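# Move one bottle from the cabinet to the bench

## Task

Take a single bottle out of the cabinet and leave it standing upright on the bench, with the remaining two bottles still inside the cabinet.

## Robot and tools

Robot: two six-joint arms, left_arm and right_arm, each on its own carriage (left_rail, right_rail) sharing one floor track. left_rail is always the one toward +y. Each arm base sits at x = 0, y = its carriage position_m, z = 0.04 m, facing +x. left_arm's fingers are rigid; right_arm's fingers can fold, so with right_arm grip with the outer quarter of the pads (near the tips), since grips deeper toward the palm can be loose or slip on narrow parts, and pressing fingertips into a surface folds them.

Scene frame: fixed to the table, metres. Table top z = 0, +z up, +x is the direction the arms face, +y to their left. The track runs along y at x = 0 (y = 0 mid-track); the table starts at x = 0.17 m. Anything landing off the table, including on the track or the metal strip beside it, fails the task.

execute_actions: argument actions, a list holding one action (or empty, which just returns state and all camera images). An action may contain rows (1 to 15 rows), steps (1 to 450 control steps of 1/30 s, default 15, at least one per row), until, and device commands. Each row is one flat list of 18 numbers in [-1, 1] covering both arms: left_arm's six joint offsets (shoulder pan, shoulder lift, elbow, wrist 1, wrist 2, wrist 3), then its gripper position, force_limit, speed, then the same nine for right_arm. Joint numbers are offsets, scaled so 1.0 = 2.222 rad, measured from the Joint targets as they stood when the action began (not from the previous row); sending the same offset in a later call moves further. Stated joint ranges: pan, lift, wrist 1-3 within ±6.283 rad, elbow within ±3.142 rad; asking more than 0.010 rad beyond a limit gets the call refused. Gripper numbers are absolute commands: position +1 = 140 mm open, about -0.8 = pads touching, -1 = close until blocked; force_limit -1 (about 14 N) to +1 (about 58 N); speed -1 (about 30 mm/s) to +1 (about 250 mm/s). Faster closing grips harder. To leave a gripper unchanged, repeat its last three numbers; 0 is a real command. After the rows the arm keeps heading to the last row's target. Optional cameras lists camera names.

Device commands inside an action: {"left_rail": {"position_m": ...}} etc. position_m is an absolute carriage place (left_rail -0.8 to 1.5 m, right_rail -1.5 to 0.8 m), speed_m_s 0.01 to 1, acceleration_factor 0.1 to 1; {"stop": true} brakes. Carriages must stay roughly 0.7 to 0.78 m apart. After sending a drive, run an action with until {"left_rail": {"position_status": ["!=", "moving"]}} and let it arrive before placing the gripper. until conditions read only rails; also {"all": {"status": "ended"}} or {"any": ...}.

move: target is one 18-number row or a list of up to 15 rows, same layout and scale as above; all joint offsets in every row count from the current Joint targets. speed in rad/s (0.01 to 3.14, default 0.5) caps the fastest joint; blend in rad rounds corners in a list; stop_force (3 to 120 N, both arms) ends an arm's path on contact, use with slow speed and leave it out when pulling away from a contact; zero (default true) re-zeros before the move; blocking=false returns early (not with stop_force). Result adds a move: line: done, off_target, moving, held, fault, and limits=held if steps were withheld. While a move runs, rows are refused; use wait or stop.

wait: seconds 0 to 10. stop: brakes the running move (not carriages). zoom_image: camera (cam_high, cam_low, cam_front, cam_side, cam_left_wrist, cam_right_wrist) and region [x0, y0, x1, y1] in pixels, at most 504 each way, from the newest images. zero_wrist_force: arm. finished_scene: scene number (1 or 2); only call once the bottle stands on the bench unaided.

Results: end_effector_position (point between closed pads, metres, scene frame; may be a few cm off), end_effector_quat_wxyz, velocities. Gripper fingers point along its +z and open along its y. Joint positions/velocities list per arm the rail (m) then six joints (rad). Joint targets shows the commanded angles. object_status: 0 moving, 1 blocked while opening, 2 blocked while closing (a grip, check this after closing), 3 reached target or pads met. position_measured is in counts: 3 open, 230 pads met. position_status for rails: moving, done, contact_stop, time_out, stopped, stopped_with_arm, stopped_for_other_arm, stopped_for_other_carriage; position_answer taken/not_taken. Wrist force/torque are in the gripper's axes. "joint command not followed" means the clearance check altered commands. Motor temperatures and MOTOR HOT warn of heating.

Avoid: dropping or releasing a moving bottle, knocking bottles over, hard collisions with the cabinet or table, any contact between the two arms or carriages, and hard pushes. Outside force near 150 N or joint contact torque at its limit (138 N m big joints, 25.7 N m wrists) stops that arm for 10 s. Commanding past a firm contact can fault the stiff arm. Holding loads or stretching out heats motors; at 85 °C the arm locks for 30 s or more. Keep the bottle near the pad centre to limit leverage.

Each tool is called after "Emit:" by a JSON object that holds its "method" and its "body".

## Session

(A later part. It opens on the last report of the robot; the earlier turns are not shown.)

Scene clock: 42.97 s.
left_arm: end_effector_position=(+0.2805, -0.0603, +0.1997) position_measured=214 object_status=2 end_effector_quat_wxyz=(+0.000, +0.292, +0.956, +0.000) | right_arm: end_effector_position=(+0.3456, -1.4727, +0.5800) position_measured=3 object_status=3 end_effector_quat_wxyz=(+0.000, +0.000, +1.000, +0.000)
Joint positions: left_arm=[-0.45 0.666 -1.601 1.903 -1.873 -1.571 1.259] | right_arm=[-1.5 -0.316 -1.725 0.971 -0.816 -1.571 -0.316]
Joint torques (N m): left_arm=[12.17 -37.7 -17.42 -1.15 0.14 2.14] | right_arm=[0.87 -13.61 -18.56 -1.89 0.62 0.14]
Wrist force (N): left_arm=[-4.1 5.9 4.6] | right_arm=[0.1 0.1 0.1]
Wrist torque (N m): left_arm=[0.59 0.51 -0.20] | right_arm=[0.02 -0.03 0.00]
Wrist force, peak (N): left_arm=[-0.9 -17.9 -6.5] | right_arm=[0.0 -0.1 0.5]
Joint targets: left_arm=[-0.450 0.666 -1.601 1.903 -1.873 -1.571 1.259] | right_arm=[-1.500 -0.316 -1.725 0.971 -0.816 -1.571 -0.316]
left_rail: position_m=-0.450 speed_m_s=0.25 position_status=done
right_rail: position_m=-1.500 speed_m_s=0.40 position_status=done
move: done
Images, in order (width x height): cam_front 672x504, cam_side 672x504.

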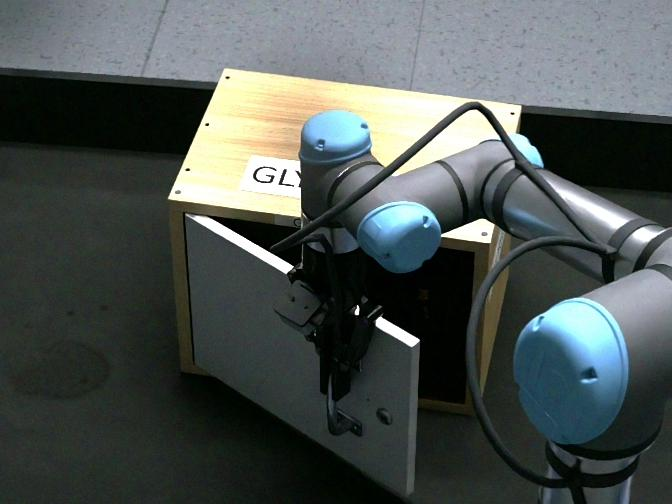

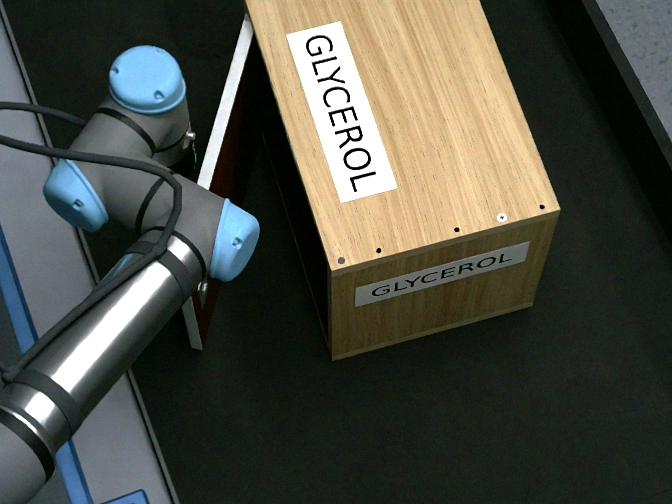

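Emit:
{"method": "move", "body": {"target": [[0.027284, 0.005096, -0.0049, -0.000197, 0, 0.074413, -1, 0.0, -1, 0, 0, 0, 0, 0, 0, 1, 1, 1], [0.054373, 0.014893, -0.014657, -0.000236, 0, 0.148631, -1, 0.0, -1, 0, 0, 0, 0, 0, 0, 1, 1, 1], [0.080167, 0.029169, -0.029226, 0.000058, 0, 0.221553, -1, 0.0, -1, 0, 0, 0, 0, 0, 0, 1, 1, 1], [0.104155, 0.047196, -0.048364, 0.001168, 0, 0.29267, -1, 0.0, -1, 0, 0, 0, 0, 0, 0, 1, 1, 1]], "speed": 0.13, "blend": 0.01, "stop_force": 25, "cameras": ["cam_side", "cam_front"]}}

Scene clock: 49.33 s.
left_arm: end_effector_position=(+0.2116, +0.0287, +0.1997) position_measured=214 object_status=2 end_effector_quat_wxyz=(+0.000, +0.485, +0.875, +0.000) | right_arm: end_effector_position=(+0.3456, -1.4727, +0.5800) position_measured=3 object_status=3 end_effector_quat_wxyz=(+0.000, +0.000, +1.000, +0.000)
Joint positions: left_arm=[-0.45 0.897 -1.497 1.796 -1.87 -1.571 1.909] | right_arm=[-1.5 -0.316 -1.725 0.971 -0.816 -1.571 -0.316]
Joint torques (N m): left_arm=[11.63 -20.53 -32.9 -0.67 -0.25 2.33] | right_arm=[0.75 -13.89 -18.91 -1.75 0.69 0.08]
Wrist force (N): left_arm=[-2.8 1.7 0.3] | right_arm=[-0.1 -0.3 0.0]
Wrist torque (N m): left_arm=[0.56 0.30 -0.22] | right_arm=[-0.06 0.01 0.00]
Wrist force, peak (N): left_arm=[-2.4 -14.5 -3.6] | right_arm=[0.3 0.1 0.4]
Joint targets: left_arm=[-0.450 0.897 -1.497 1.796 -1.870 -1.571 1.909] | right_arm=[-1.500 -0.316 -1.725 0.971 -0.816 -1.571 -0.316]
left_rail: position_m=-0.450 speed_m_s=0.25 position_status=done
right_rail: position_m=-1.500 speed_m_s=0.40 position_status=done
move: done
Images, in order (width x height): cam_front 672x504, cam_side 672x504.

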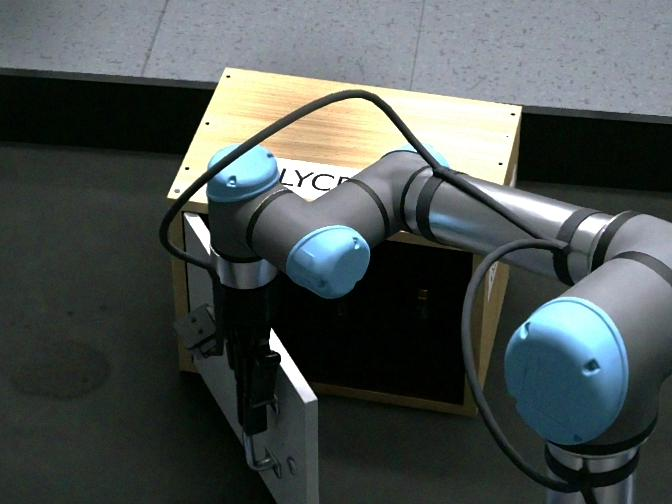

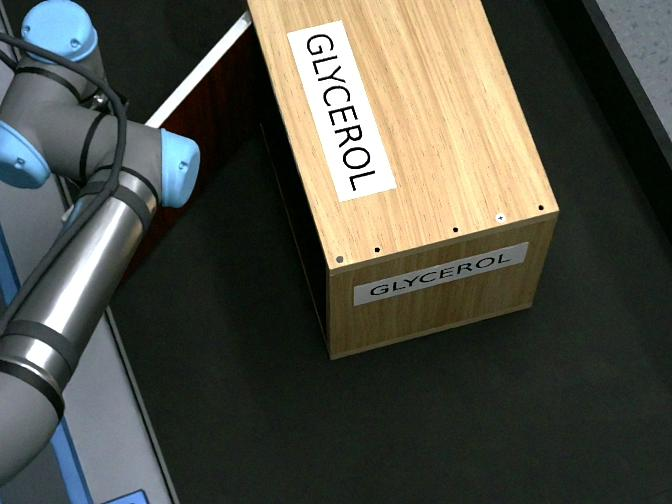

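Emit:
{"method": "move", "body": {"target": [[0.021314, 0.021163, -0.023529, 0.002366, 0, 0.068442, -1, 0.0, -1, 0, 0, 0, 0, 0, 0, 1, 1, 1], [0.039921, 0.044912, -0.051206, 0.006293, 0, 0.134179, -1, 0.0, -1, 0, 0, 0, 0, 0, 0, 1, 1, 1], [0.057764, 0.075139, -0.088447, 0.013308, 0, 0.207004, -1, 0.0, -1, 0, 0, 0, 0, 0, 0, 1, 1, 1], [0.071596, 0.107524, -0.130758, 0.023234, 0, 0.275821, -1, 0.0, -1, 0, 0, 0, 0, 0, 0, 1, 1, 1]], "speed": 0.13, "blend": 0.01, "stop_force": 25, "cameras": ["cam_side", "cam_front", "cam_high"]}}

Scene clock: 55.27 s.
left_arm: end_effector_position=(+0.1848, +0.1474, +0.1997) position_measured=214 object_status=2 end_effector_quat_wxyz=(+0.000, +0.669, +0.743, +0.000) | right_arm: end_effector_position=(+0.3456, -1.4727, +0.5800) position_measured=3 object_status=3 end_effector_quat_wxyz=(+0.000, +0.000, +1.000, +0.000)
Joint positions: left_arm=[-0.45 1.056 -1.258 1.505 -1.818 -1.571 2.522] | right_arm=[-1.5 -0.316 -1.725 0.971 -0.816 -1.571 -0.316]
Joint torques (N m): left_arm=[10.06 -25.07 -29.17 -0.52 -3.12 2.24] | right_arm=[1.13 -13.74 -18.94 -1.77 0.81 0.15]
Wrist force (N): left_arm=[-2.0 -1.3 -9.9] | right_arm=[0.1 -0.1 0.1]
Wrist torque (N m): left_arm=[0.68 0.19 -0.35] | right_arm=[-0.03 -0.01 0.00]
Wrist force, peak (N): left_arm=[-1.3 -14.4 -6.6] | right_arm=[0.3 0.2 0.3]
Joint targets: left_arm=[-0.450 1.056 -1.258 1.505 -1.818 -1.571 2.522] | right_arm=[-1.500 -0.316 -1.725 0.971 -0.816 -1.571 -0.316]
left_rail: position_m=-0.450 speed_m_s=0.25 position_status=done
right_rail: position_m=-1.500 speed_m_s=0.40 position_status=done
move: done
Images, in order (width x height): cam_high 672x504, cam_front 672x504, cam_side 672x504.

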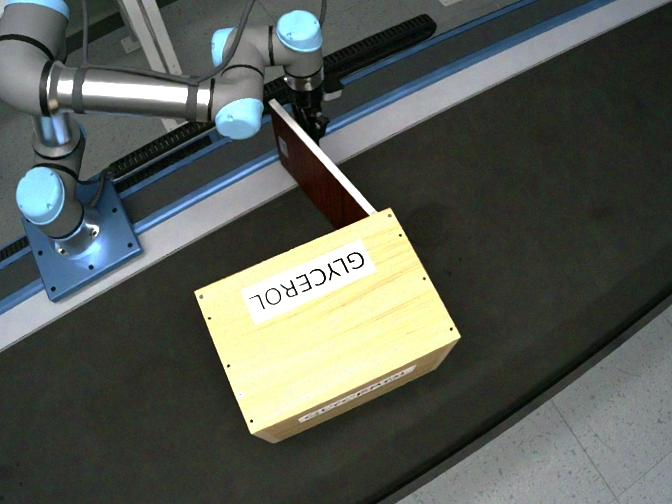

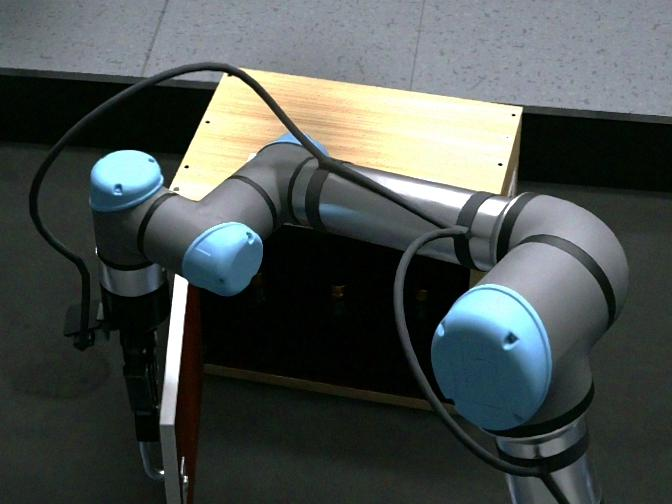

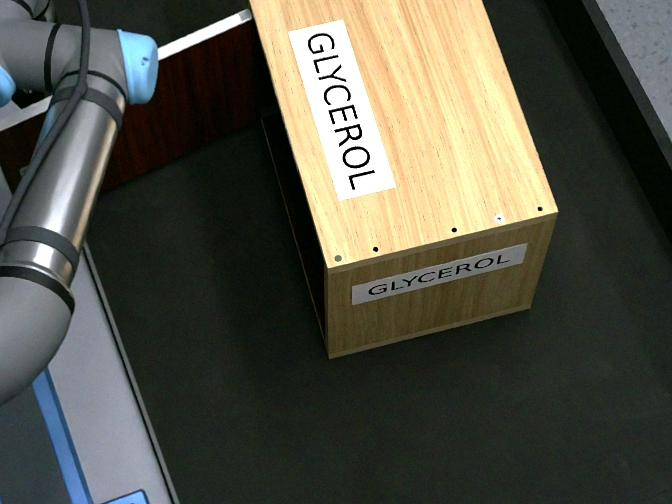

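Emit:
{"method": "execute_actions", "body": {"actions": [{"rows": [[0,0,0,0,0,0,0.0,0.0,-1,0,0,0,0,0,0,1,1,1]], "steps": 75}], "cameras": ["cam_left_wrist"]}}

Scene clock: 59.77 s.
left_arm: end_effector_position=(+0.1848, +0.1474, +0.1997) position_measured=129 object_status=3 end_effector_quat_wxyz=(+0.000, +0.669, +0.743, +0.000) | right_arm: end_effector_position=(+0.3456, -1.4727, +0.5800) position_measured=3 object_status=3 end_effector_quat_wxyz=(+0.000, +0.000, +1.000, +0.000)
Joint positions: left_arm=[-0.45 1.056 -1.258 1.505 -1.818 -1.571 2.522] | right_arm=[-1.5 -0.316 -1.725 0.971 -0.816 -1.571 -0.316]
Joint torques (N m): left_arm=[8.56 -51.38 -28.39 -4.61 1.56 -0.91] | right_arm=[1.46 -13.84 -19.13 -1.55 0.78 0.06]
Wrist force (N): left_arm=[-0.7 0.1 0.5] | right_arm=[-0.2 -0.1 0.0]
Wrist torque (N m): left_arm=[0.04 0.15 -0.03] | right_arm=[-0.02 0.05 0.00]
Wrist force, peak (N): left_arm=[-1.8 -1.7 -10.6] | right_arm=[-0.5 -0.1 -0.2]
Joint targets: left_arm=[-0.450 1.056 -1.258 1.505 -1.818 -1.571 2.522] | right_arm=[-1.500 -0.316 -1.725 0.971 -0.816 -1.571 -0.316]
left_rail: position_m=-0.450 speed_m_s=0.25 position_status=done
right_rail: position_m=-1.500 speed_m_s=0.40 position_status=done
camera_calibration:
cam_left_wrist: T_world_to_cam=[[0.995701, 0.0917677, -0.0125879, -0.185766], [0.0914389, -0.952115, 0.291748, 0.0785736], [0.0147879, -0.291645, -0.956412, 0.374871], [0, 0, 0, 1]] pos_world=[0.172239, 0.201188, 0.33327]
Images, in order (width x height): cam_left_wrist 672x504.

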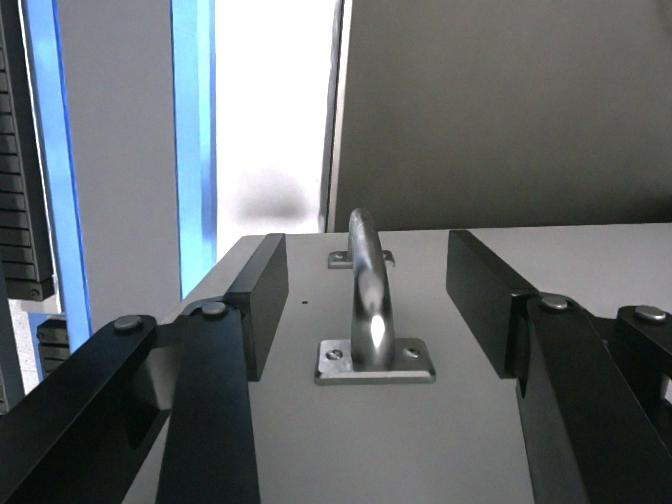

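Emit:
{"method": "move", "body": {"target": [0, -0.003402, -0.203885, 0.207287, 0, 0, 0.0, 0.0, -1, 0, 0, 0, 0, 0, 0, 1, 1, 1], "speed": 0.25, "stop_force": 10}}

Scene clock: 62.97 s.
left_arm: end_effector_position=(+0.1848, +0.1474, +0.3797) position_measured=129 object_status=3 end_effector_quat_wxyz=(+0.000, +0.669, +0.743, +0.000) | right_arm: end_effector_position=(+0.3456, -1.4727, +0.5800) position_measured=3 object_status=3 end_effector_quat_wxyz=(+0.000, +0.000, +1.000, +0.000)
Joint positions: left_arm=[-0.45 1.056 -1.265 1.052 -1.358 -1.571 2.522] | right_arm=[-1.5 -0.316 -1.725 0.971 -0.816 -1.571 -0.316]
Joint torques (N m): left_arm=[8.49 -51.65 -32.89 -0.45 1.57 -1.01] | right_arm=[1 -14.3 -18.87 -1.54 0.93 0.1]
Wrist force (N): left_arm=[-0.2 0.3 0.2] | right_arm=[-0.1 0.2 0.3]
Wrist torque (N m): left_arm=[0.09 0.06 -0.01] | right_arm=[0.04 0.01 0.00]
Wrist force, peak (N): left_arm=[-0.9 -0.1 1.1] | right_arm=[-0.2 -0.3 -0.1]
Joint targets: left_arm=[-0.450 1.056 -1.265 1.052 -1.358 -1.571 2.522] | right_arm=[-1.500 -0.316 -1.725 0.971 -0.816 -1.571 -0.316]
left_rail: position_m=-0.450 speed_m_s=0.25 position_status=done
right_rail: position_m=-1.500 speed_m_s=0.40 position_status=done
move: done

Emit:
{"method": "move", "body": {"target": [-0.10219, -0.102965, 0.100811, 0.002062, 0, -0.416356, 0.0, 0.0, -1, 0, 0, 0, 0, 0, 0, 1, 1, 1], "speed": 0.4, "cameras": ["cam_front", "cam_low", "cam_left_wrist"]}}

Scene clock: 66.30 s.
left_arm: end_effector_position=(+0.2499, +0.0200, +0.4000) position_measured=129 object_status=3 end_effector_quat_wxyz=(+0.000, +0.375, +0.927, +0.000) | right_arm: end_effector_position=(+0.3456, -1.4727, +0.5800) position_measured=3 object_status=3 end_effector_quat_wxyz=(+0.000, +0.000, +1.000, +0.000)
Joint positions: left_arm=[-0.45 0.829 -1.494 1.276 -1.353 -1.571 1.597] | right_arm=[-1.5 -0.316 -1.725 0.971 -0.816 -1.571 -0.316]
Joint torques (N m): left_arm=[-11.87 -40.39 -18.07 -0.39 1.52 -1.56] | right_arm=[1.2 -14.6 -19.01 -1.44 0.94 0.18]
Wrist force (N): left_arm=[-0.3 1.0 0.5] | right_arm=[-0.2 0.1 -0.1]
Wrist torque (N m): left_arm=[0.25 0.07 0.07] | right_arm=[0.01 0.04 0.00]
Wrist force, peak (N): left_arm=[-0.9 0.2 0.8] | right_arm=[-0.2 0.2 0.3]
Joint targets: left_arm=[-0.450 0.829 -1.494 1.276 -1.353 -1.571 1.597] | right_arm=[-1.500 -0.316 -1.725 0.971 -0.816 -1.571 -0.316]
left_rail: position_m=-0.450 speed_m_s=0.25 position_status=done
right_rail: position_m=-1.500 speed_m_s=0.40 position_status=done
move: done
camera_calibration:
cam_left_wrist: T_world_to_cam=[[0.704001, 0.710092, -0.012322, -0.176015], [0.681739, -0.670825, 0.291934, -0.260347], [0.199034, -0.213923, -0.956359, 0.480713], [0, 0, 0, 1]] pos_world=[0.205725, 0.0531748, 0.53357]
Images, in order (width x height): cam_low 672x504, cam_front 672x504, cam_left_wrist 672x504.

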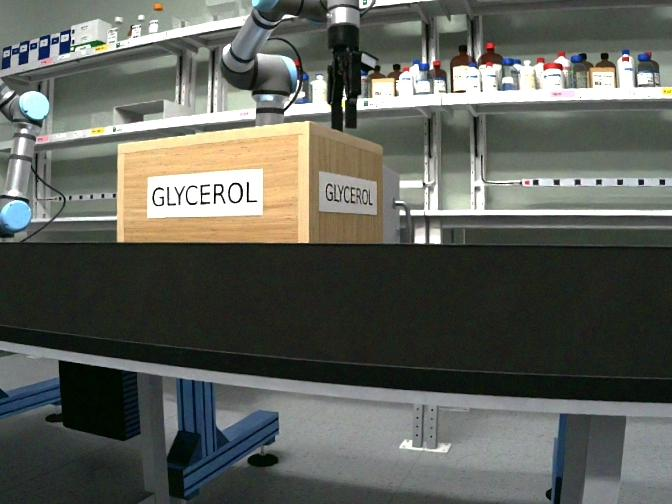

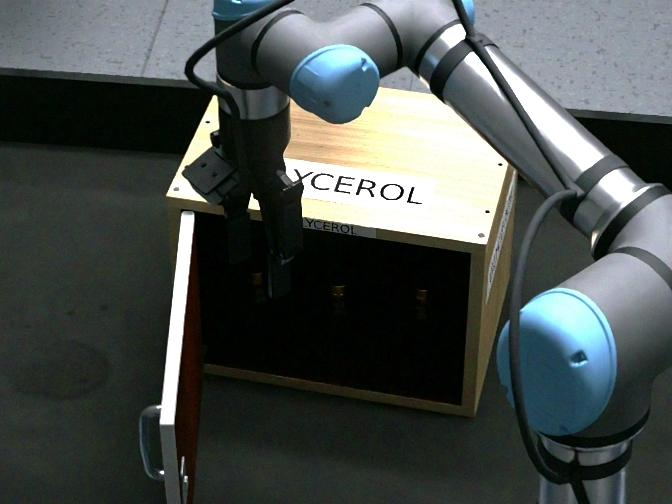

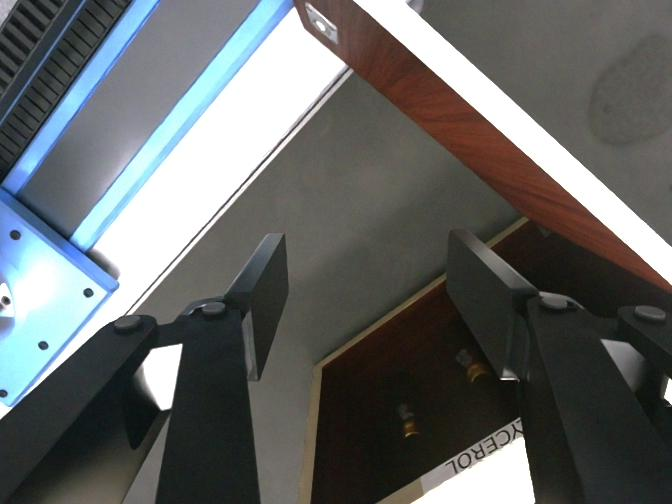

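Emit:
{"method": "zoom_image", "body": {"camera": "cam_front", "region": [230, 230, 470, 400]}}

Emit:
{"method": "zoom_image", "body": {"camera": "cam_left_wrist", "region": [300, 250, 560, 504]}}

Emit:
{"method": "zoom_image", "body": {"camera": "cam_front", "region": [150, 170, 350, 400]}}

Emit:
{"method": "zoom_image", "body": {"camera": "cam_front", "region": [430, 210, 530, 430]}}

Scaled by 2.100.

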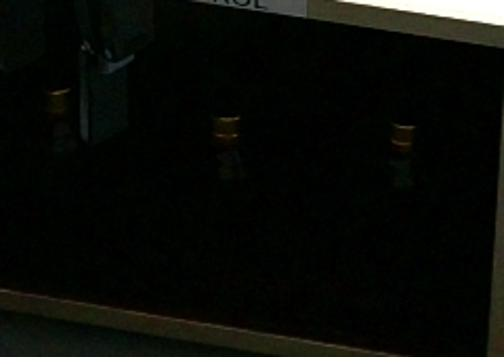

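Scaled by 1.938.

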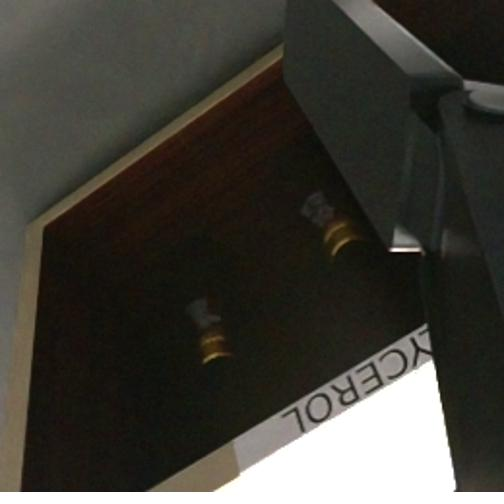

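Scaled by 2.191.

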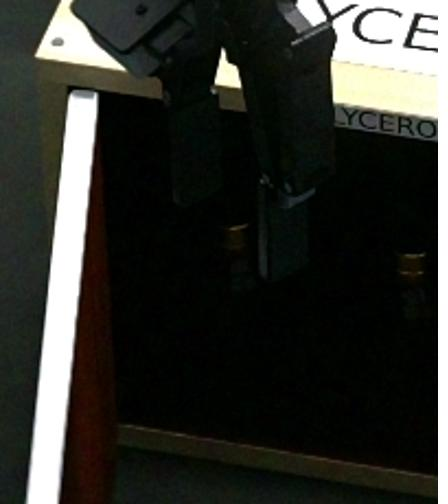

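Scaled by 2.291.

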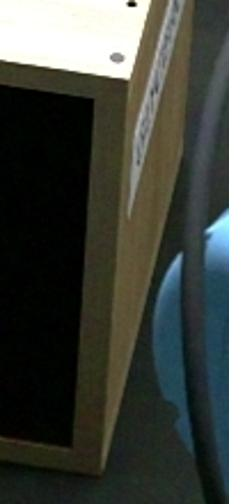

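Emit:
{"method": "move", "body": {"target": [0.137498, -0.061773, 0.436377, -0.556148, -0.358614, -0.25405, 0.0, 0.0, -1, 0, 0, 0, 0, 0, 0, 1, 1, 1], "speed": 0.4, "cameras": ["cam_front", "cam_side", "cam_left_wrist"]}}

Scene clock: 71.87 s.
left_arm: end_effector_position=(+0.2803, -0.0599, +0.2398) position_measured=129 object_status=3 end_effector_quat_wxyz=(+0.422, +0.032, +0.906, -0.015) | right_arm: end_effector_position=(+0.3456, -1.4727, +0.5800) position_measured=3 object_status=3 end_effector_quat_wxyz=(+0.000, +0.000, +1.000, +0.000)
Joint positions: left_arm=[-0.45 1.134 -1.631 2.245 -2.589 -2.367 1.033] | right_arm=[-1.5 -0.316 -1.725 0.971 -0.816 -1.571 -0.316]
Joint torques (N m): left_arm=[10.78 -30.56 -15.2 -6.37 -3.91 -1.63] | right_arm=[0.66 -14.37 -18.75 -1.33 1.04 0.18]
Wrist force (N): left_arm=[0.1 1.1 1.8] | right_arm=[0.0 0.1 0.2]
Wrist torque (N m): left_arm=[0.15 -0.18 -0.20] | right_arm=[0.03 -0.01 0.00]
Wrist force, peak (N): left_arm=[0.1 1.5 1.8] | right_arm=[0.0 -0.4 0.4]
Joint targets: left_arm=[-0.450 1.134 -1.631 2.246 -2.589 -2.368 1.032] | right_arm=[-1.500 -0.316 -1.725 0.971 -0.816 -1.571 -0.316]
left_rail: position_m=-0.450 speed_m_s=0.25 position_status=done
right_rail: position_m=-1.500 speed_m_s=0.40 position_status=done
move: done
camera_calibration:
cam_left_wrist: T_world_to_cam=[[0.0877178, 0.996143, 0.00197678, 0.043823], [0.389673, -0.0361397, 0.920244, -0.318809], [0.916766, -0.0799515, -0.39134, -0.0242327], [0, 0, 0, 1]] pos_world=[0.142603, -0.0571131, 0.283812]
Images, in order (width x height): cam_front 672x504, cam_side 672x504, cam_left_wrist 672x504.

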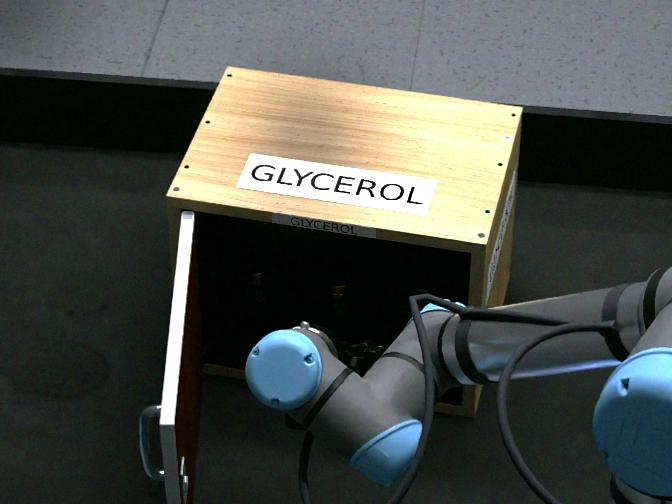

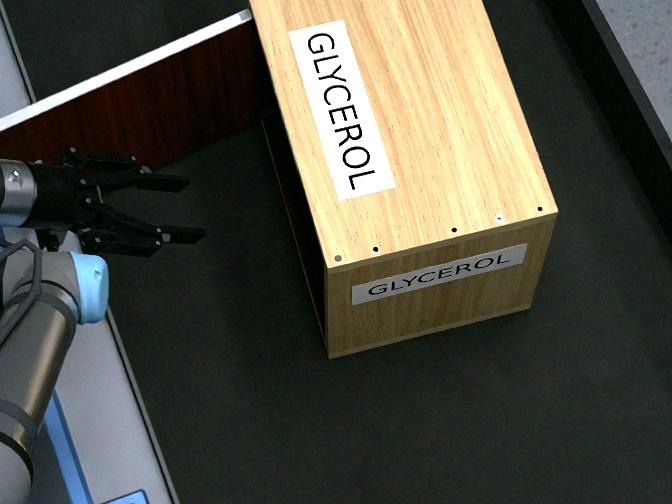

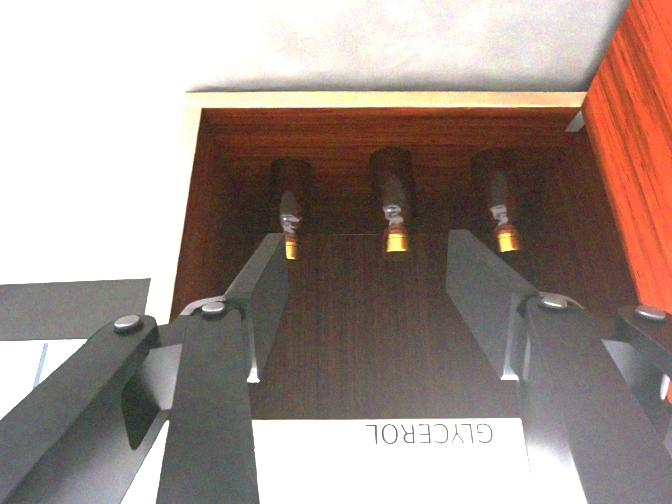

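Emit:
{"method": "zoom_image", "body": {"camera": "cam_left_wrist", "region": [250, 90, 550, 270]}}

Emit:
{"method": "zoom_image", "body": {"camera": "cam_left_wrist", "region": [130, 80, 430, 280]}}

Emit:
{"method": "zoom_image", "body": {"camera": "cam_left_wrist", "region": [470, 80, 670, 200]}}

Scaled by 1.680.

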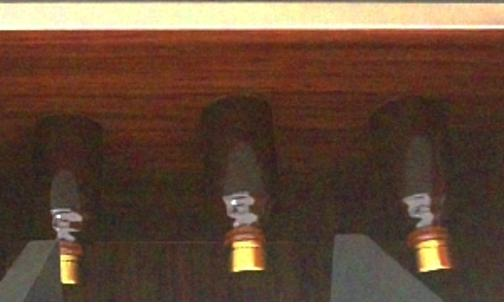

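Scaled by 1.680.

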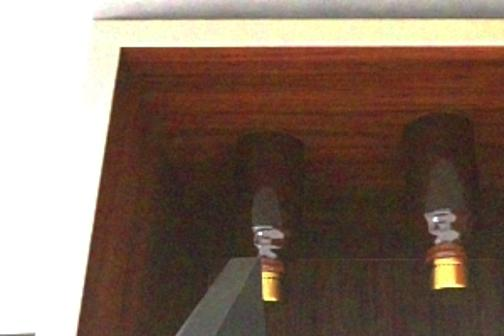

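Scaled by 2.520.

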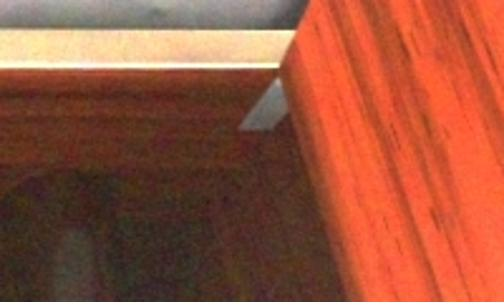

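Emit:
{"method": "execute_actions", "body": {"actions": [{"left_rail": {"position_m": -0.41, "speed_m_s": 0.1, "acceleration_factor": 0.2}, "steps": 90, "until": {"left_rail": {"position_status": ["!=", "moving"]}}}], "cameras": ["cam_left_wrist", "cam_side"]}}

Scene clock: 80.13 s.
left_arm: end_effector_position=(+0.2803, -0.0200, +0.2398) position_measured=129 object_status=3 end_effector_quat_wxyz=(+0.422, +0.032, +0.906, -0.015) | right_arm: end_effector_position=(+0.3456, -1.4727, +0.5800) position_measured=3 object_status=3 end_effector_quat_wxyz=(+0.000, +0.000, +1.000, +0.000)
Joint positions: left_arm=[-0.41 1.134 -1.631 2.246 -2.589 -2.368 1.032] | right_arm=[-1.5 -0.316 -1.725 0.971 -0.816 -1.571 -0.316]
Joint torques (N m): left_arm=[9.09 -20.88 -18.2 -6.06 -3.22 -1.6] | right_arm=[0.7 -14.34 -18.51 -1.31 1.11 0.14]
Wrist force (N): left_arm=[0.1 1.2 1.6] | right_arm=[0.0 -0.1 0.2]
Wrist torque (N m): left_arm=[0.17 -0.18 -0.19] | right_arm=[-0.04 -0.01 0.00]
Wrist force, peak (N): left_arm=[-0.2 2.0 1.7] | right_arm=[0.0 0.3 0.4]
Joint targets: left_arm=[-0.410 1.134 -1.631 2.246 -2.589 -2.368 1.032] | right_arm=[-1.500 -0.316 -1.725 0.971 -0.816 -1.571 -0.316]
Tool commands: left_gripper/position=+0.0 left_gripper/force_limit=+0.0 left_gripper/speed=-1.0 right_gripper/position=+1.0 right_gripper/force_limit=+1.0 right_gripper/speed=+1.0
left_rail: position_m=-0.410 speed_m_s=0.10 position_status=done
right_rail: position_m=-1.500 speed_m_s=0.40 position_status=done
camera_calibration:
cam_left_wrist: T_world_to_cam=[[0.0876778, 0.996147, 0.0019054, 0.00410308], [0.389561, -0.0360483, 0.920295, -0.317272], [0.916818, -0.0799472, -0.391221, -0.0211229], [0, 0, 0, 1]] pos_world=[0.142603, -0.0172131, 0.283712]
Images, in order (width x height): cam_side 672x504, cam_left_wrist 672x504.

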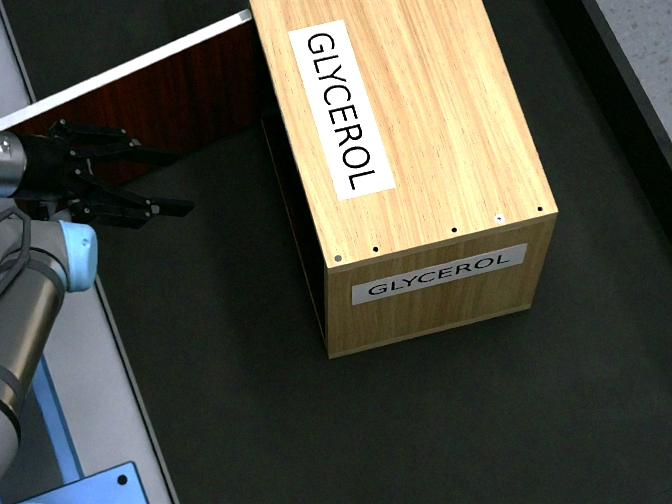

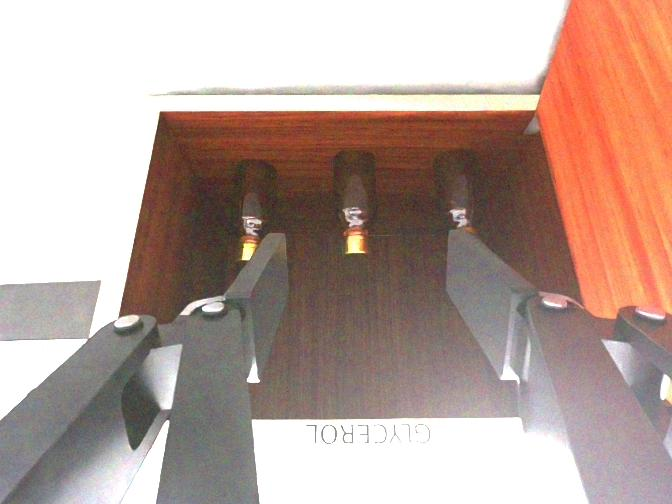

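Emit:
{"method": "move", "body": {"target": [-0.064574, 0.250376, 0.03942, -0.37203, -0.006489, -0.091489, 0.0, 0.0, -1, 0, 0, 0, 0, 0, 0, 1, 1, 1], "speed": 0.35, "cameras": ["cam_front", "cam_side", "cam_left_wrist"]}}

Scene clock: 83.30 s.
left_arm: end_effector_position=(+0.3645, -0.0218, +0.0799) position_measured=129 object_status=3 end_effector_quat_wxyz=(+0.461, +0.043, +0.886, -0.022) | right_arm: end_effector_position=(+0.3456, -1.4727, +0.5800) position_measured=3 object_status=3 end_effector_quat_wxyz=(+0.000, +0.000, +1.000, +0.000)
Joint positions: left_arm=[-0.41 0.991 -1.075 2.333 -3.415 -2.382 0.829] | right_arm=[-1.5 -0.316 -1.725 0.971 -0.816 -1.571 -0.316]
Joint torques (N m): left_arm=[-12.13 -24.41 -2.25 -6.52 -3.91 -1.43] | right_arm=[1.2 -14.12 -18.25 -1.11 1.14 0.03]
Wrist force (N): left_arm=[0.7 1.3 2.1] | right_arm=[0.1 -0.1 0.2]
Wrist torque (N m): left_arm=[0.18 -0.32 -0.21] | right_arm=[-0.02 -0.02 0.00]
Wrist force, peak (N): left_arm=[0.6 1.3 2.5] | right_arm=[-0.3 -0.4 0.1]
Joint targets: left_arm=[-0.410 0.991 -1.075 2.333 -3.416 -2.382 0.829] | right_arm=[-1.500 -0.316 -1.725 0.971 -0.816 -1.571 -0.316]
left_rail: position_m=-0.410 speed_m_s=0.10 position_status=done
right_rail: position_m=-1.500 speed_m_s=0.40 position_status=done
move: done
camera_calibration:
cam_left_wrist: T_world_to_cam=[[0.113478, 0.993535, 0.00339932, -0.010687], [0.30712, -0.0383316, 0.950898, -0.175392], [0.944881, -0.106862, -0.309484, -0.178454], [0, 0, 0, 1]] pos_world=[0.223697, -0.0151751, 0.111587]
Images, in order (width x height): cam_front 672x504, cam_side 672x504, cam_left_wrist 672x504.

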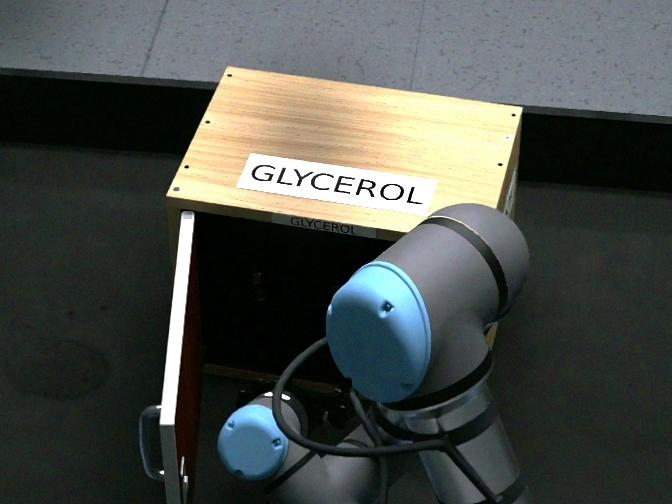

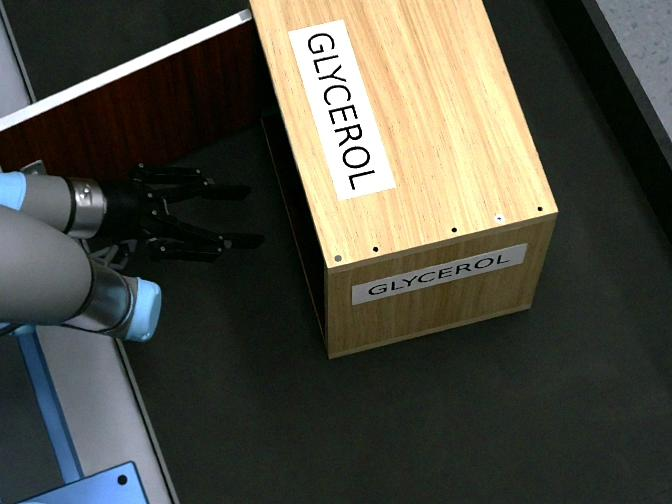

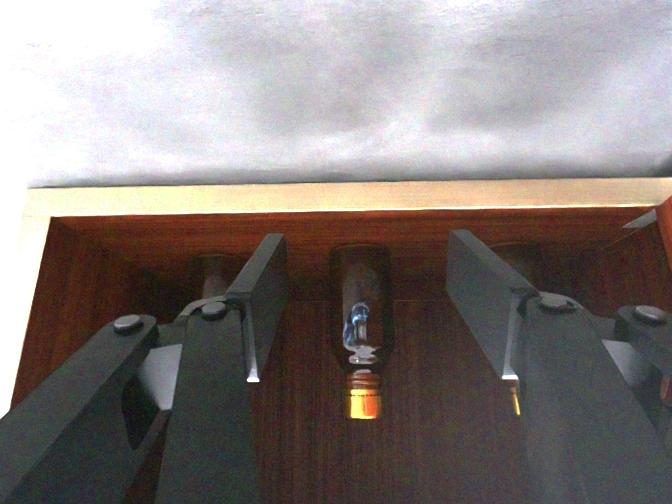

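Emit:
{"method": "execute_actions", "body": {"actions": [{"left_rail": {"position_m": -0.4085, "speed_m_s": 0.05, "acceleration_factor": 0.2}, "steps": 60, "until": {"left_rail": {"position_status": ["!=", "moving"]}}}]}}

Emit:
{"method": "move", "body": {"target": [[-0.06886, 0.024488, -0.032414, -0.04504, 0.041531, -0.076295, 0.0, 0.0, -1, 0, 0, 0, 0, 0, 0, 1, 1, 1], [-0.127363, 0.048113, -0.077622, -0.058018, 0.081142, -0.131505, 0.0, 0.0, -1, 0, 0, 0, 0, 0, 0, 1, 1, 1]], "speed": [0.12, 0.06], "blend": 0.02, "stop_force": 8, "cameras": ["cam_front", "cam_side", "cam_left_wrist"]}}

Scene clock: 84.47 s.
left_arm: end_effector_position=(+0.3645, -0.0204, +0.0798) position_measured=129 object_status=3 end_effector_quat_wxyz=(+0.461, +0.043, +0.886, -0.022) | right_arm: end_effector_position=(+0.3456, -1.4727, +0.5800) position_measured=3 object_status=3 end_effector_quat_wxyz=(+0.000, +0.000, +1.000, +0.000)
Joint positions: left_arm=[-0.409 0.991 -1.075 2.333 -3.416 -2.382 0.829] | right_arm=[-1.5 -0.316 -1.725 0.971 -0.816 -1.571 -0.316]
Joint torques (N m): left_arm=[-11.25 -24.61 -4.49 -6.37 -3.76 -1.56] | right_arm=[0.64 -14.54 -19.05 -1.15 1.09 0.07]
Wrist force (N): left_arm=[0.1 1.3 1.6] | right_arm=[-0.1 0.1 0.0]
Wrist torque (N m): left_arm=[0.17 -0.20 -0.20] | right_arm=[0.02 0.02 0.00]
Wrist force, peak (N): left_arm=[0.2 1.8 2.2] | right_arm=[0.3 -0.1 0.4]
Joint targets: left_arm=[-0.408 0.991 -1.075 2.333 -3.416 -2.382 0.829] | right_arm=[-1.500 -0.316 -1.725 0.971 -0.816 -1.571 -0.316]
Tool commands: left_gripper/position=+0.0 left_gripper/force_limit=+0.0 left_gripper/speed=-1.0 right_gripper/position=+1.0 right_gripper/force_limit=+1.0 right_gripper/speed=+1.0
left_rail: position_m=-0.409 position_m_goal=-0.408 speed_m_s=0.05 position_status=done
right_rail: position_m=-1.500 speed_m_s=0.40 position_status=done

Scene clock: 89.07 s.
left_arm: end_effector_position=(+0.5138, -0.0348, +0.0798) position_measured=129 object_status=3 end_effector_quat_wxyz=(+0.461, +0.043, +0.886, -0.022) | right_arm: end_effector_position=(+0.3456, -1.4727, +0.5800) position_measured=3 object_status=3 end_effector_quat_wxyz=(+0.000, +0.000, +1.000, +0.000)
Joint positions: left_arm=[-0.408 0.708 -0.968 2.161 -3.544 -2.202 0.537] | right_arm=[-1.5 -0.316 -1.725 0.971 -0.816 -1.571 -0.316]
Joint torques (N m): left_arm=[-11.79 -30.72 -20.5 -6.5 1 -1.84] | right_arm=[1.11 -14.76 -18.99 -1.07 1.13 0.03]
Wrist force (N): left_arm=[0.4 1.6 1.9] | right_arm=[-0.1 -0.2 -0.2]
Wrist torque (N m): left_arm=[0.19 -0.25 -0.22] | right_arm=[-0.04 0.02 0.00]
Wrist force, peak (N): left_arm=[0.2 2.2 2.1] | right_arm=[-0.2 -0.4 0.2]
Joint targets: left_arm=[-0.408 0.708 -0.968 2.161 -3.544 -2.202 0.537] | right_arm=[-1.500 -0.316 -1.725 0.971 -0.816 -1.571 -0.316]
left_rail: position_m=-0.408 speed_m_s=0.05 position_status=done
right_rail: position_m=-1.500 speed_m_s=0.40 position_status=done
move: done
camera_calibration:
cam_left_wrist: T_world_to_cam=[[0.113575, 0.993524, 0.00338118, -0.0148475], [0.307115, -0.0383442, 0.9509, -0.221738], [0.944871, -0.10696, -0.309481, -0.320903], [0, 0, 0, 1]] pos_world=[0.372997, -0.0280749, 0.111587]
Images, in order (width x height): cam_front 672x504, cam_side 672x504, cam_left_wrist 672x504.

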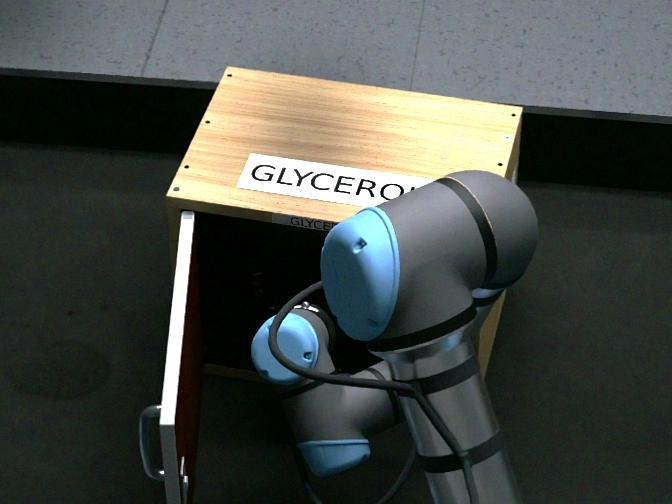

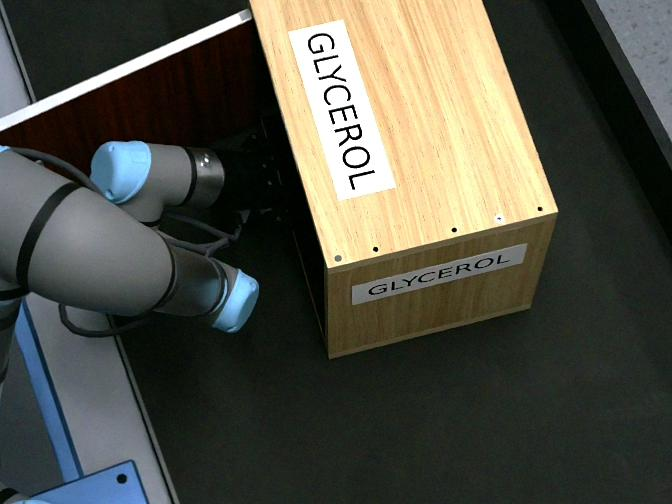

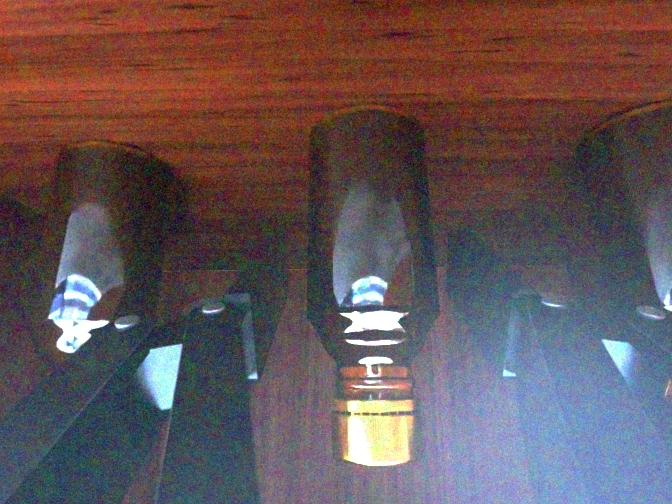

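Emit:
{"method": "execute_actions", "body": {"actions": [{"left_rail": {"position_m": -0.407, "speed_m_s": 0.05, "acceleration_factor": 0.2}, "steps": 60, "until": {"left_rail": {"position_status": ["!=", "moving"]}}}]}}

Emit:
{"method": "execute_actions", "body": {"actions": [{"rows": [[0,0,0,0,0,0,-1,-0.2,-1,0,0,0,0,0,0,1,1,1]], "steps": 75}], "cameras": ["cam_left_wrist"]}}

Scene clock: 89.70 s.
left_arm: end_effector_position=(+0.5138, -0.0333, +0.0798) position_measured=129 object_status=3 end_effector_quat_wxyz=(+0.461, +0.043, +0.886, -0.022) | right_arm: end_effector_position=(+0.3456, -1.4727, +0.5800) position_measured=3 object_status=3 end_effector_quat_wxyz=(+0.000, +0.000, +1.000, +0.000)
Joint positions: left_arm=[-0.407 0.708 -0.968 2.161 -3.544 -2.202 0.537] | right_arm=[-1.5 -0.316 -1.725 0.971 -0.816 -1.571 -0.316]
Joint torques (N m): left_arm=[-10.22 -31.02 -19.96 -6.49 0.77 -1.44] | right_arm=[1.04 -14.83 -18.99 -1.06 1.19 0.03]
Wrist force (N): left_arm=[-0.1 2.0 2.4] | right_arm=[0.1 0.0 0.0]
Wrist torque (N m): left_arm=[0.29 -0.15 -0.22] | right_arm=[0.00 -0.02 0.00]
Wrist force, peak (N): left_arm=[-0.1 2.0 2.4] | right_arm=[-0.1 0.3 0.2]
Joint targets: left_arm=[-0.407 0.708 -0.968 2.161 -3.544 -2.202 0.537] | right_arm=[-1.500 -0.316 -1.725 0.971 -0.816 -1.571 -0.316]
Tool commands: left_gripper/position=+0.0 left_gripper/force_limit=+0.0 left_gripper/speed=-1.0 right_gripper/position=+1.0 right_gripper/force_limit=+1.0 right_gripper/speed=+1.0
left_rail: position_m=-0.407 speed_m_s=0.05 position_status=done
right_rail: position_m=-1.500 speed_m_s=0.40 position_status=done

Scene clock: 92.40 s.
left_arm: end_effector_position=(+0.5138, -0.0333, +0.0798) position_measured=162 object_status=2 end_effector_quat_wxyz=(+0.461, +0.043, +0.886, -0.022) | right_arm: end_effector_position=(+0.3456, -1.4727, +0.5800) position_measured=3 object_status=3 end_effector_quat_wxyz=(+0.000, +0.000, +1.000, +0.000)
Joint positions: left_arm=[-0.407 0.708 -0.968 2.161 -3.545 -2.202 0.537] | right_arm=[-1.5 -0.316 -1.725 0.971 -0.816 -1.571 -0.316]
Joint torques (N m): left_arm=[-3.76 -34.57 -15.06 -2.1 -0.48 -1.42] | right_arm=[0.61 -15.12 -18.93 -0.98 1.19 0.08]
Wrist force (N): left_arm=[-1.4 1.4 0.1] | right_arm=[-0.2 -0.2 0.0]
Wrist torque (N m): left_arm=[0.22 -0.13 -0.23] | right_arm=[-0.04 0.04 0.00]
Wrist force, peak (N): left_arm=[0.3 1.8 2.3] | right_arm=[0.3 -0.3 0.1]
Joint targets: left_arm=[-0.407 0.708 -0.968 2.161 -3.544 -2.202 0.537] | right_arm=[-1.500 -0.316 -1.725 0.971 -0.816 -1.571 -0.316]
left_rail: position_m=-0.407 speed_m_s=0.05 position_status=done
right_rail: position_m=-1.500 speed_m_s=0.40 position_status=done
camera_calibration:
cam_left_wrist: T_world_to_cam=[[0.113575, 0.993524, 0.00338024, -0.0163376], [0.307025, -0.0383331, 0.950929, -0.22165], [0.9449, -0.106964, -0.309391, -0.320764], [0, 0, 0, 1]] pos_world=[0.372997, -0.0265749, 0.111587]
Images, in order (width x height): cam_left_wrist 672x504.

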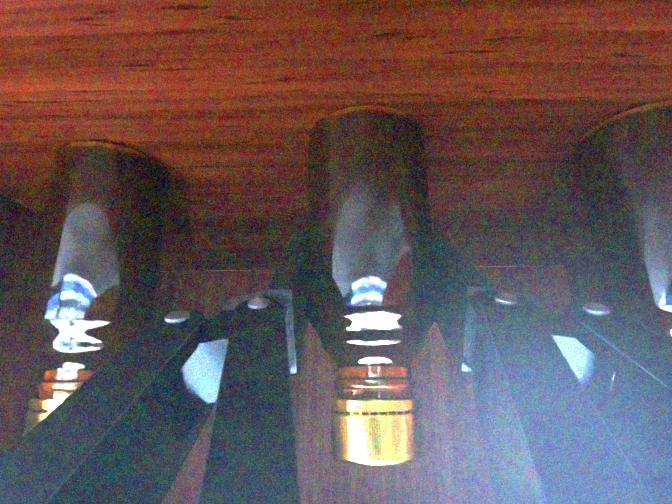

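Emit:
{"method": "move", "body": {"target": [0, -0.029222, 0.000156, 0.029066, 0, 0, -1, -0.2, -1, 0, 0, 0, 0, 0, 0, 1, 1, 1], "speed": 0.04, "cameras": ["cam_left_wrist"]}}

Scene clock: 95.27 s.
left_arm: end_effector_position=(+0.5138, -0.0333, +0.1048) position_measured=162 object_status=2 end_effector_quat_wxyz=(+0.461, +0.043, +0.886, -0.022) | right_arm: end_effector_position=(+0.3456, -1.4727, +0.5800) position_measured=3 object_status=3 end_effector_quat_wxyz=(+0.000, +0.000, +1.000, +0.000)
Joint positions: left_arm=[-0.407 0.708 -1.033 2.161 -3.48 -2.202 0.537] | right_arm=[-1.5 -0.316 -1.725 0.971 -0.816 -1.571 -0.316]
Joint torques (N m): left_arm=[4.5 -51.59 -6.76 -1.71 -1.79 -1.26] | right_arm=[0.79 -14.96 -18.37 -0.91 1.3 0.07]
Wrist force (N): left_arm=[2.7 1.8 3.5] | right_arm=[-0.1 -0.1 -0.1]
Wrist torque (N m): left_arm=[0.24 -0.30 -0.21] | right_arm=[-0.02 0.02 0.00]
Wrist force, peak (N): left_arm=[2.9 1.7 3.9] | right_arm=[-0.1 0.5 0.1]
Joint targets: left_arm=[-0.407 0.708 -1.033 2.161 -3.480 -2.202 0.537] | right_arm=[-1.500 -0.316 -1.725 0.971 -0.816 -1.571 -0.316]
left_rail: position_m=-0.407 speed_m_s=0.05 position_status=done
right_rail: position_m=-1.500 speed_m_s=0.40 position_status=done
move: done
camera_calibration:
cam_left_wrist: T_world_to_cam=[[0.113575, 0.993524, 0.00338118, -0.016422], [0.307115, -0.0383442, 0.9509, -0.245358], [0.944871, -0.10696, -0.309481, -0.313036], [0, 0, 0, 1]] pos_world=[0.372997, -0.0265749, 0.136487]
Images, in order (width x height): cam_left_wrist 672x504.

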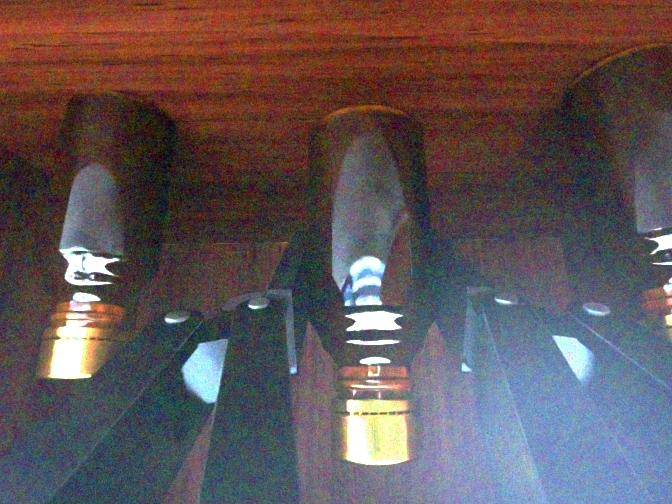

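Emit:
{"method": "move", "body": {"target": [[0.067101, -0.029951, 0.049733, 0.020617, -0.045135, 0.064015, -1, -0.2, -1, 0, 0, 0, 0, 0, 0, 1, 1, 1], [0.147294, -0.060733, 0.082098, 0.084306, -0.091837, 0.156246, -1, -0.2, -1, 0, 0, 0, 0, 0, 0, 1, 1, 1]], "speed": 0.1, "blend": 0.02, "cameras": ["cam_front", "cam_side", "cam_left_wrist"]}}

Scene clock: 99.40 s.
left_arm: end_effector_position=(+0.3447, -0.0169, +0.1048) position_measured=162 object_status=2 end_effector_quat_wxyz=(+0.461, +0.043, +0.886, -0.022) | right_arm: end_effector_position=(+0.3456, -1.4727, +0.5800) position_measured=3 object_status=3 end_effector_quat_wxyz=(+0.000, +0.000, +1.000, +0.000)
Joint positions: left_arm=[-0.407 1.035 -1.168 2.343 -3.293 -2.406 0.884] | right_arm=[-1.5 -0.316 -1.725 0.971 -0.816 -1.571 -0.316]
Joint torques (N m): left_arm=[11.57 -44.19 -5.66 -1.62 -4.22 2.21] | right_arm=[1.08 -15.05 -18.43 -0.85 1.34 0.05]
Wrist force (N): left_arm=[2.6 1.1 3.5] | right_arm=[0.0 -0.1 0.2]
Wrist torque (N m): left_arm=[0.13 -0.26 -0.30] | right_arm=[-0.02 0.00 0.00]
Wrist force, peak (N): left_arm=[2.5 2.0 4.0] | right_arm=[-0.3 -0.5 0.0]
Joint targets: left_arm=[-0.407 1.035 -1.168 2.343 -3.293 -2.406 0.884] | right_arm=[-1.500 -0.316 -1.725 0.971 -0.816 -1.571 -0.316]
left_rail: position_m=-0.407 speed_m_s=0.05 position_status=done
right_rail: position_m=-1.500 speed_m_s=0.40 position_status=done
move: done
camera_calibration:
cam_left_wrist: T_world_to_cam=[[0.113572, 0.993524, 0.00336913, -0.0134087], [0.307117, -0.0383317, 0.9509, -0.192895], [0.944871, -0.106961, -0.309481, -0.151484], [0, 0, 0, 1]] pos_world=[0.203897, -0.0102749, 0.136587]
Images, in order (width x height): cam_front 672x504, cam_side 672x504, cam_left_wrist 672x504.

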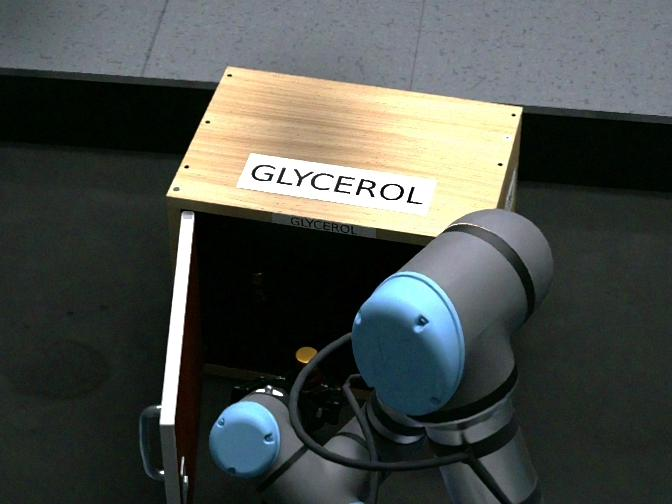

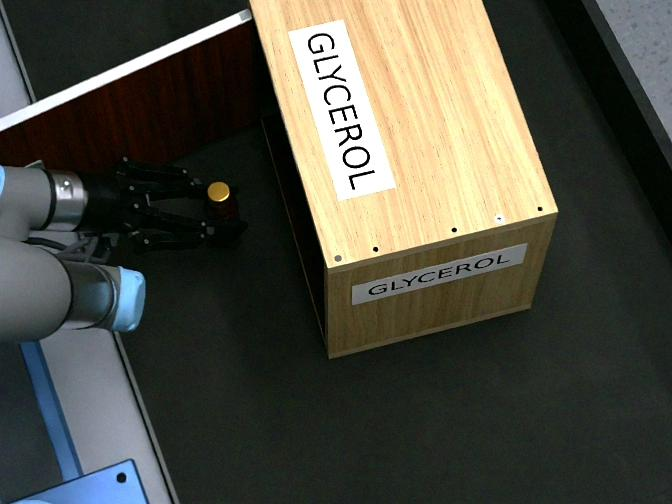

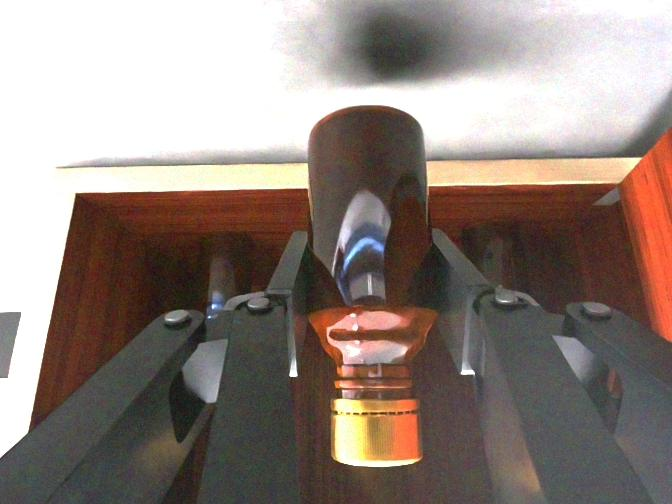

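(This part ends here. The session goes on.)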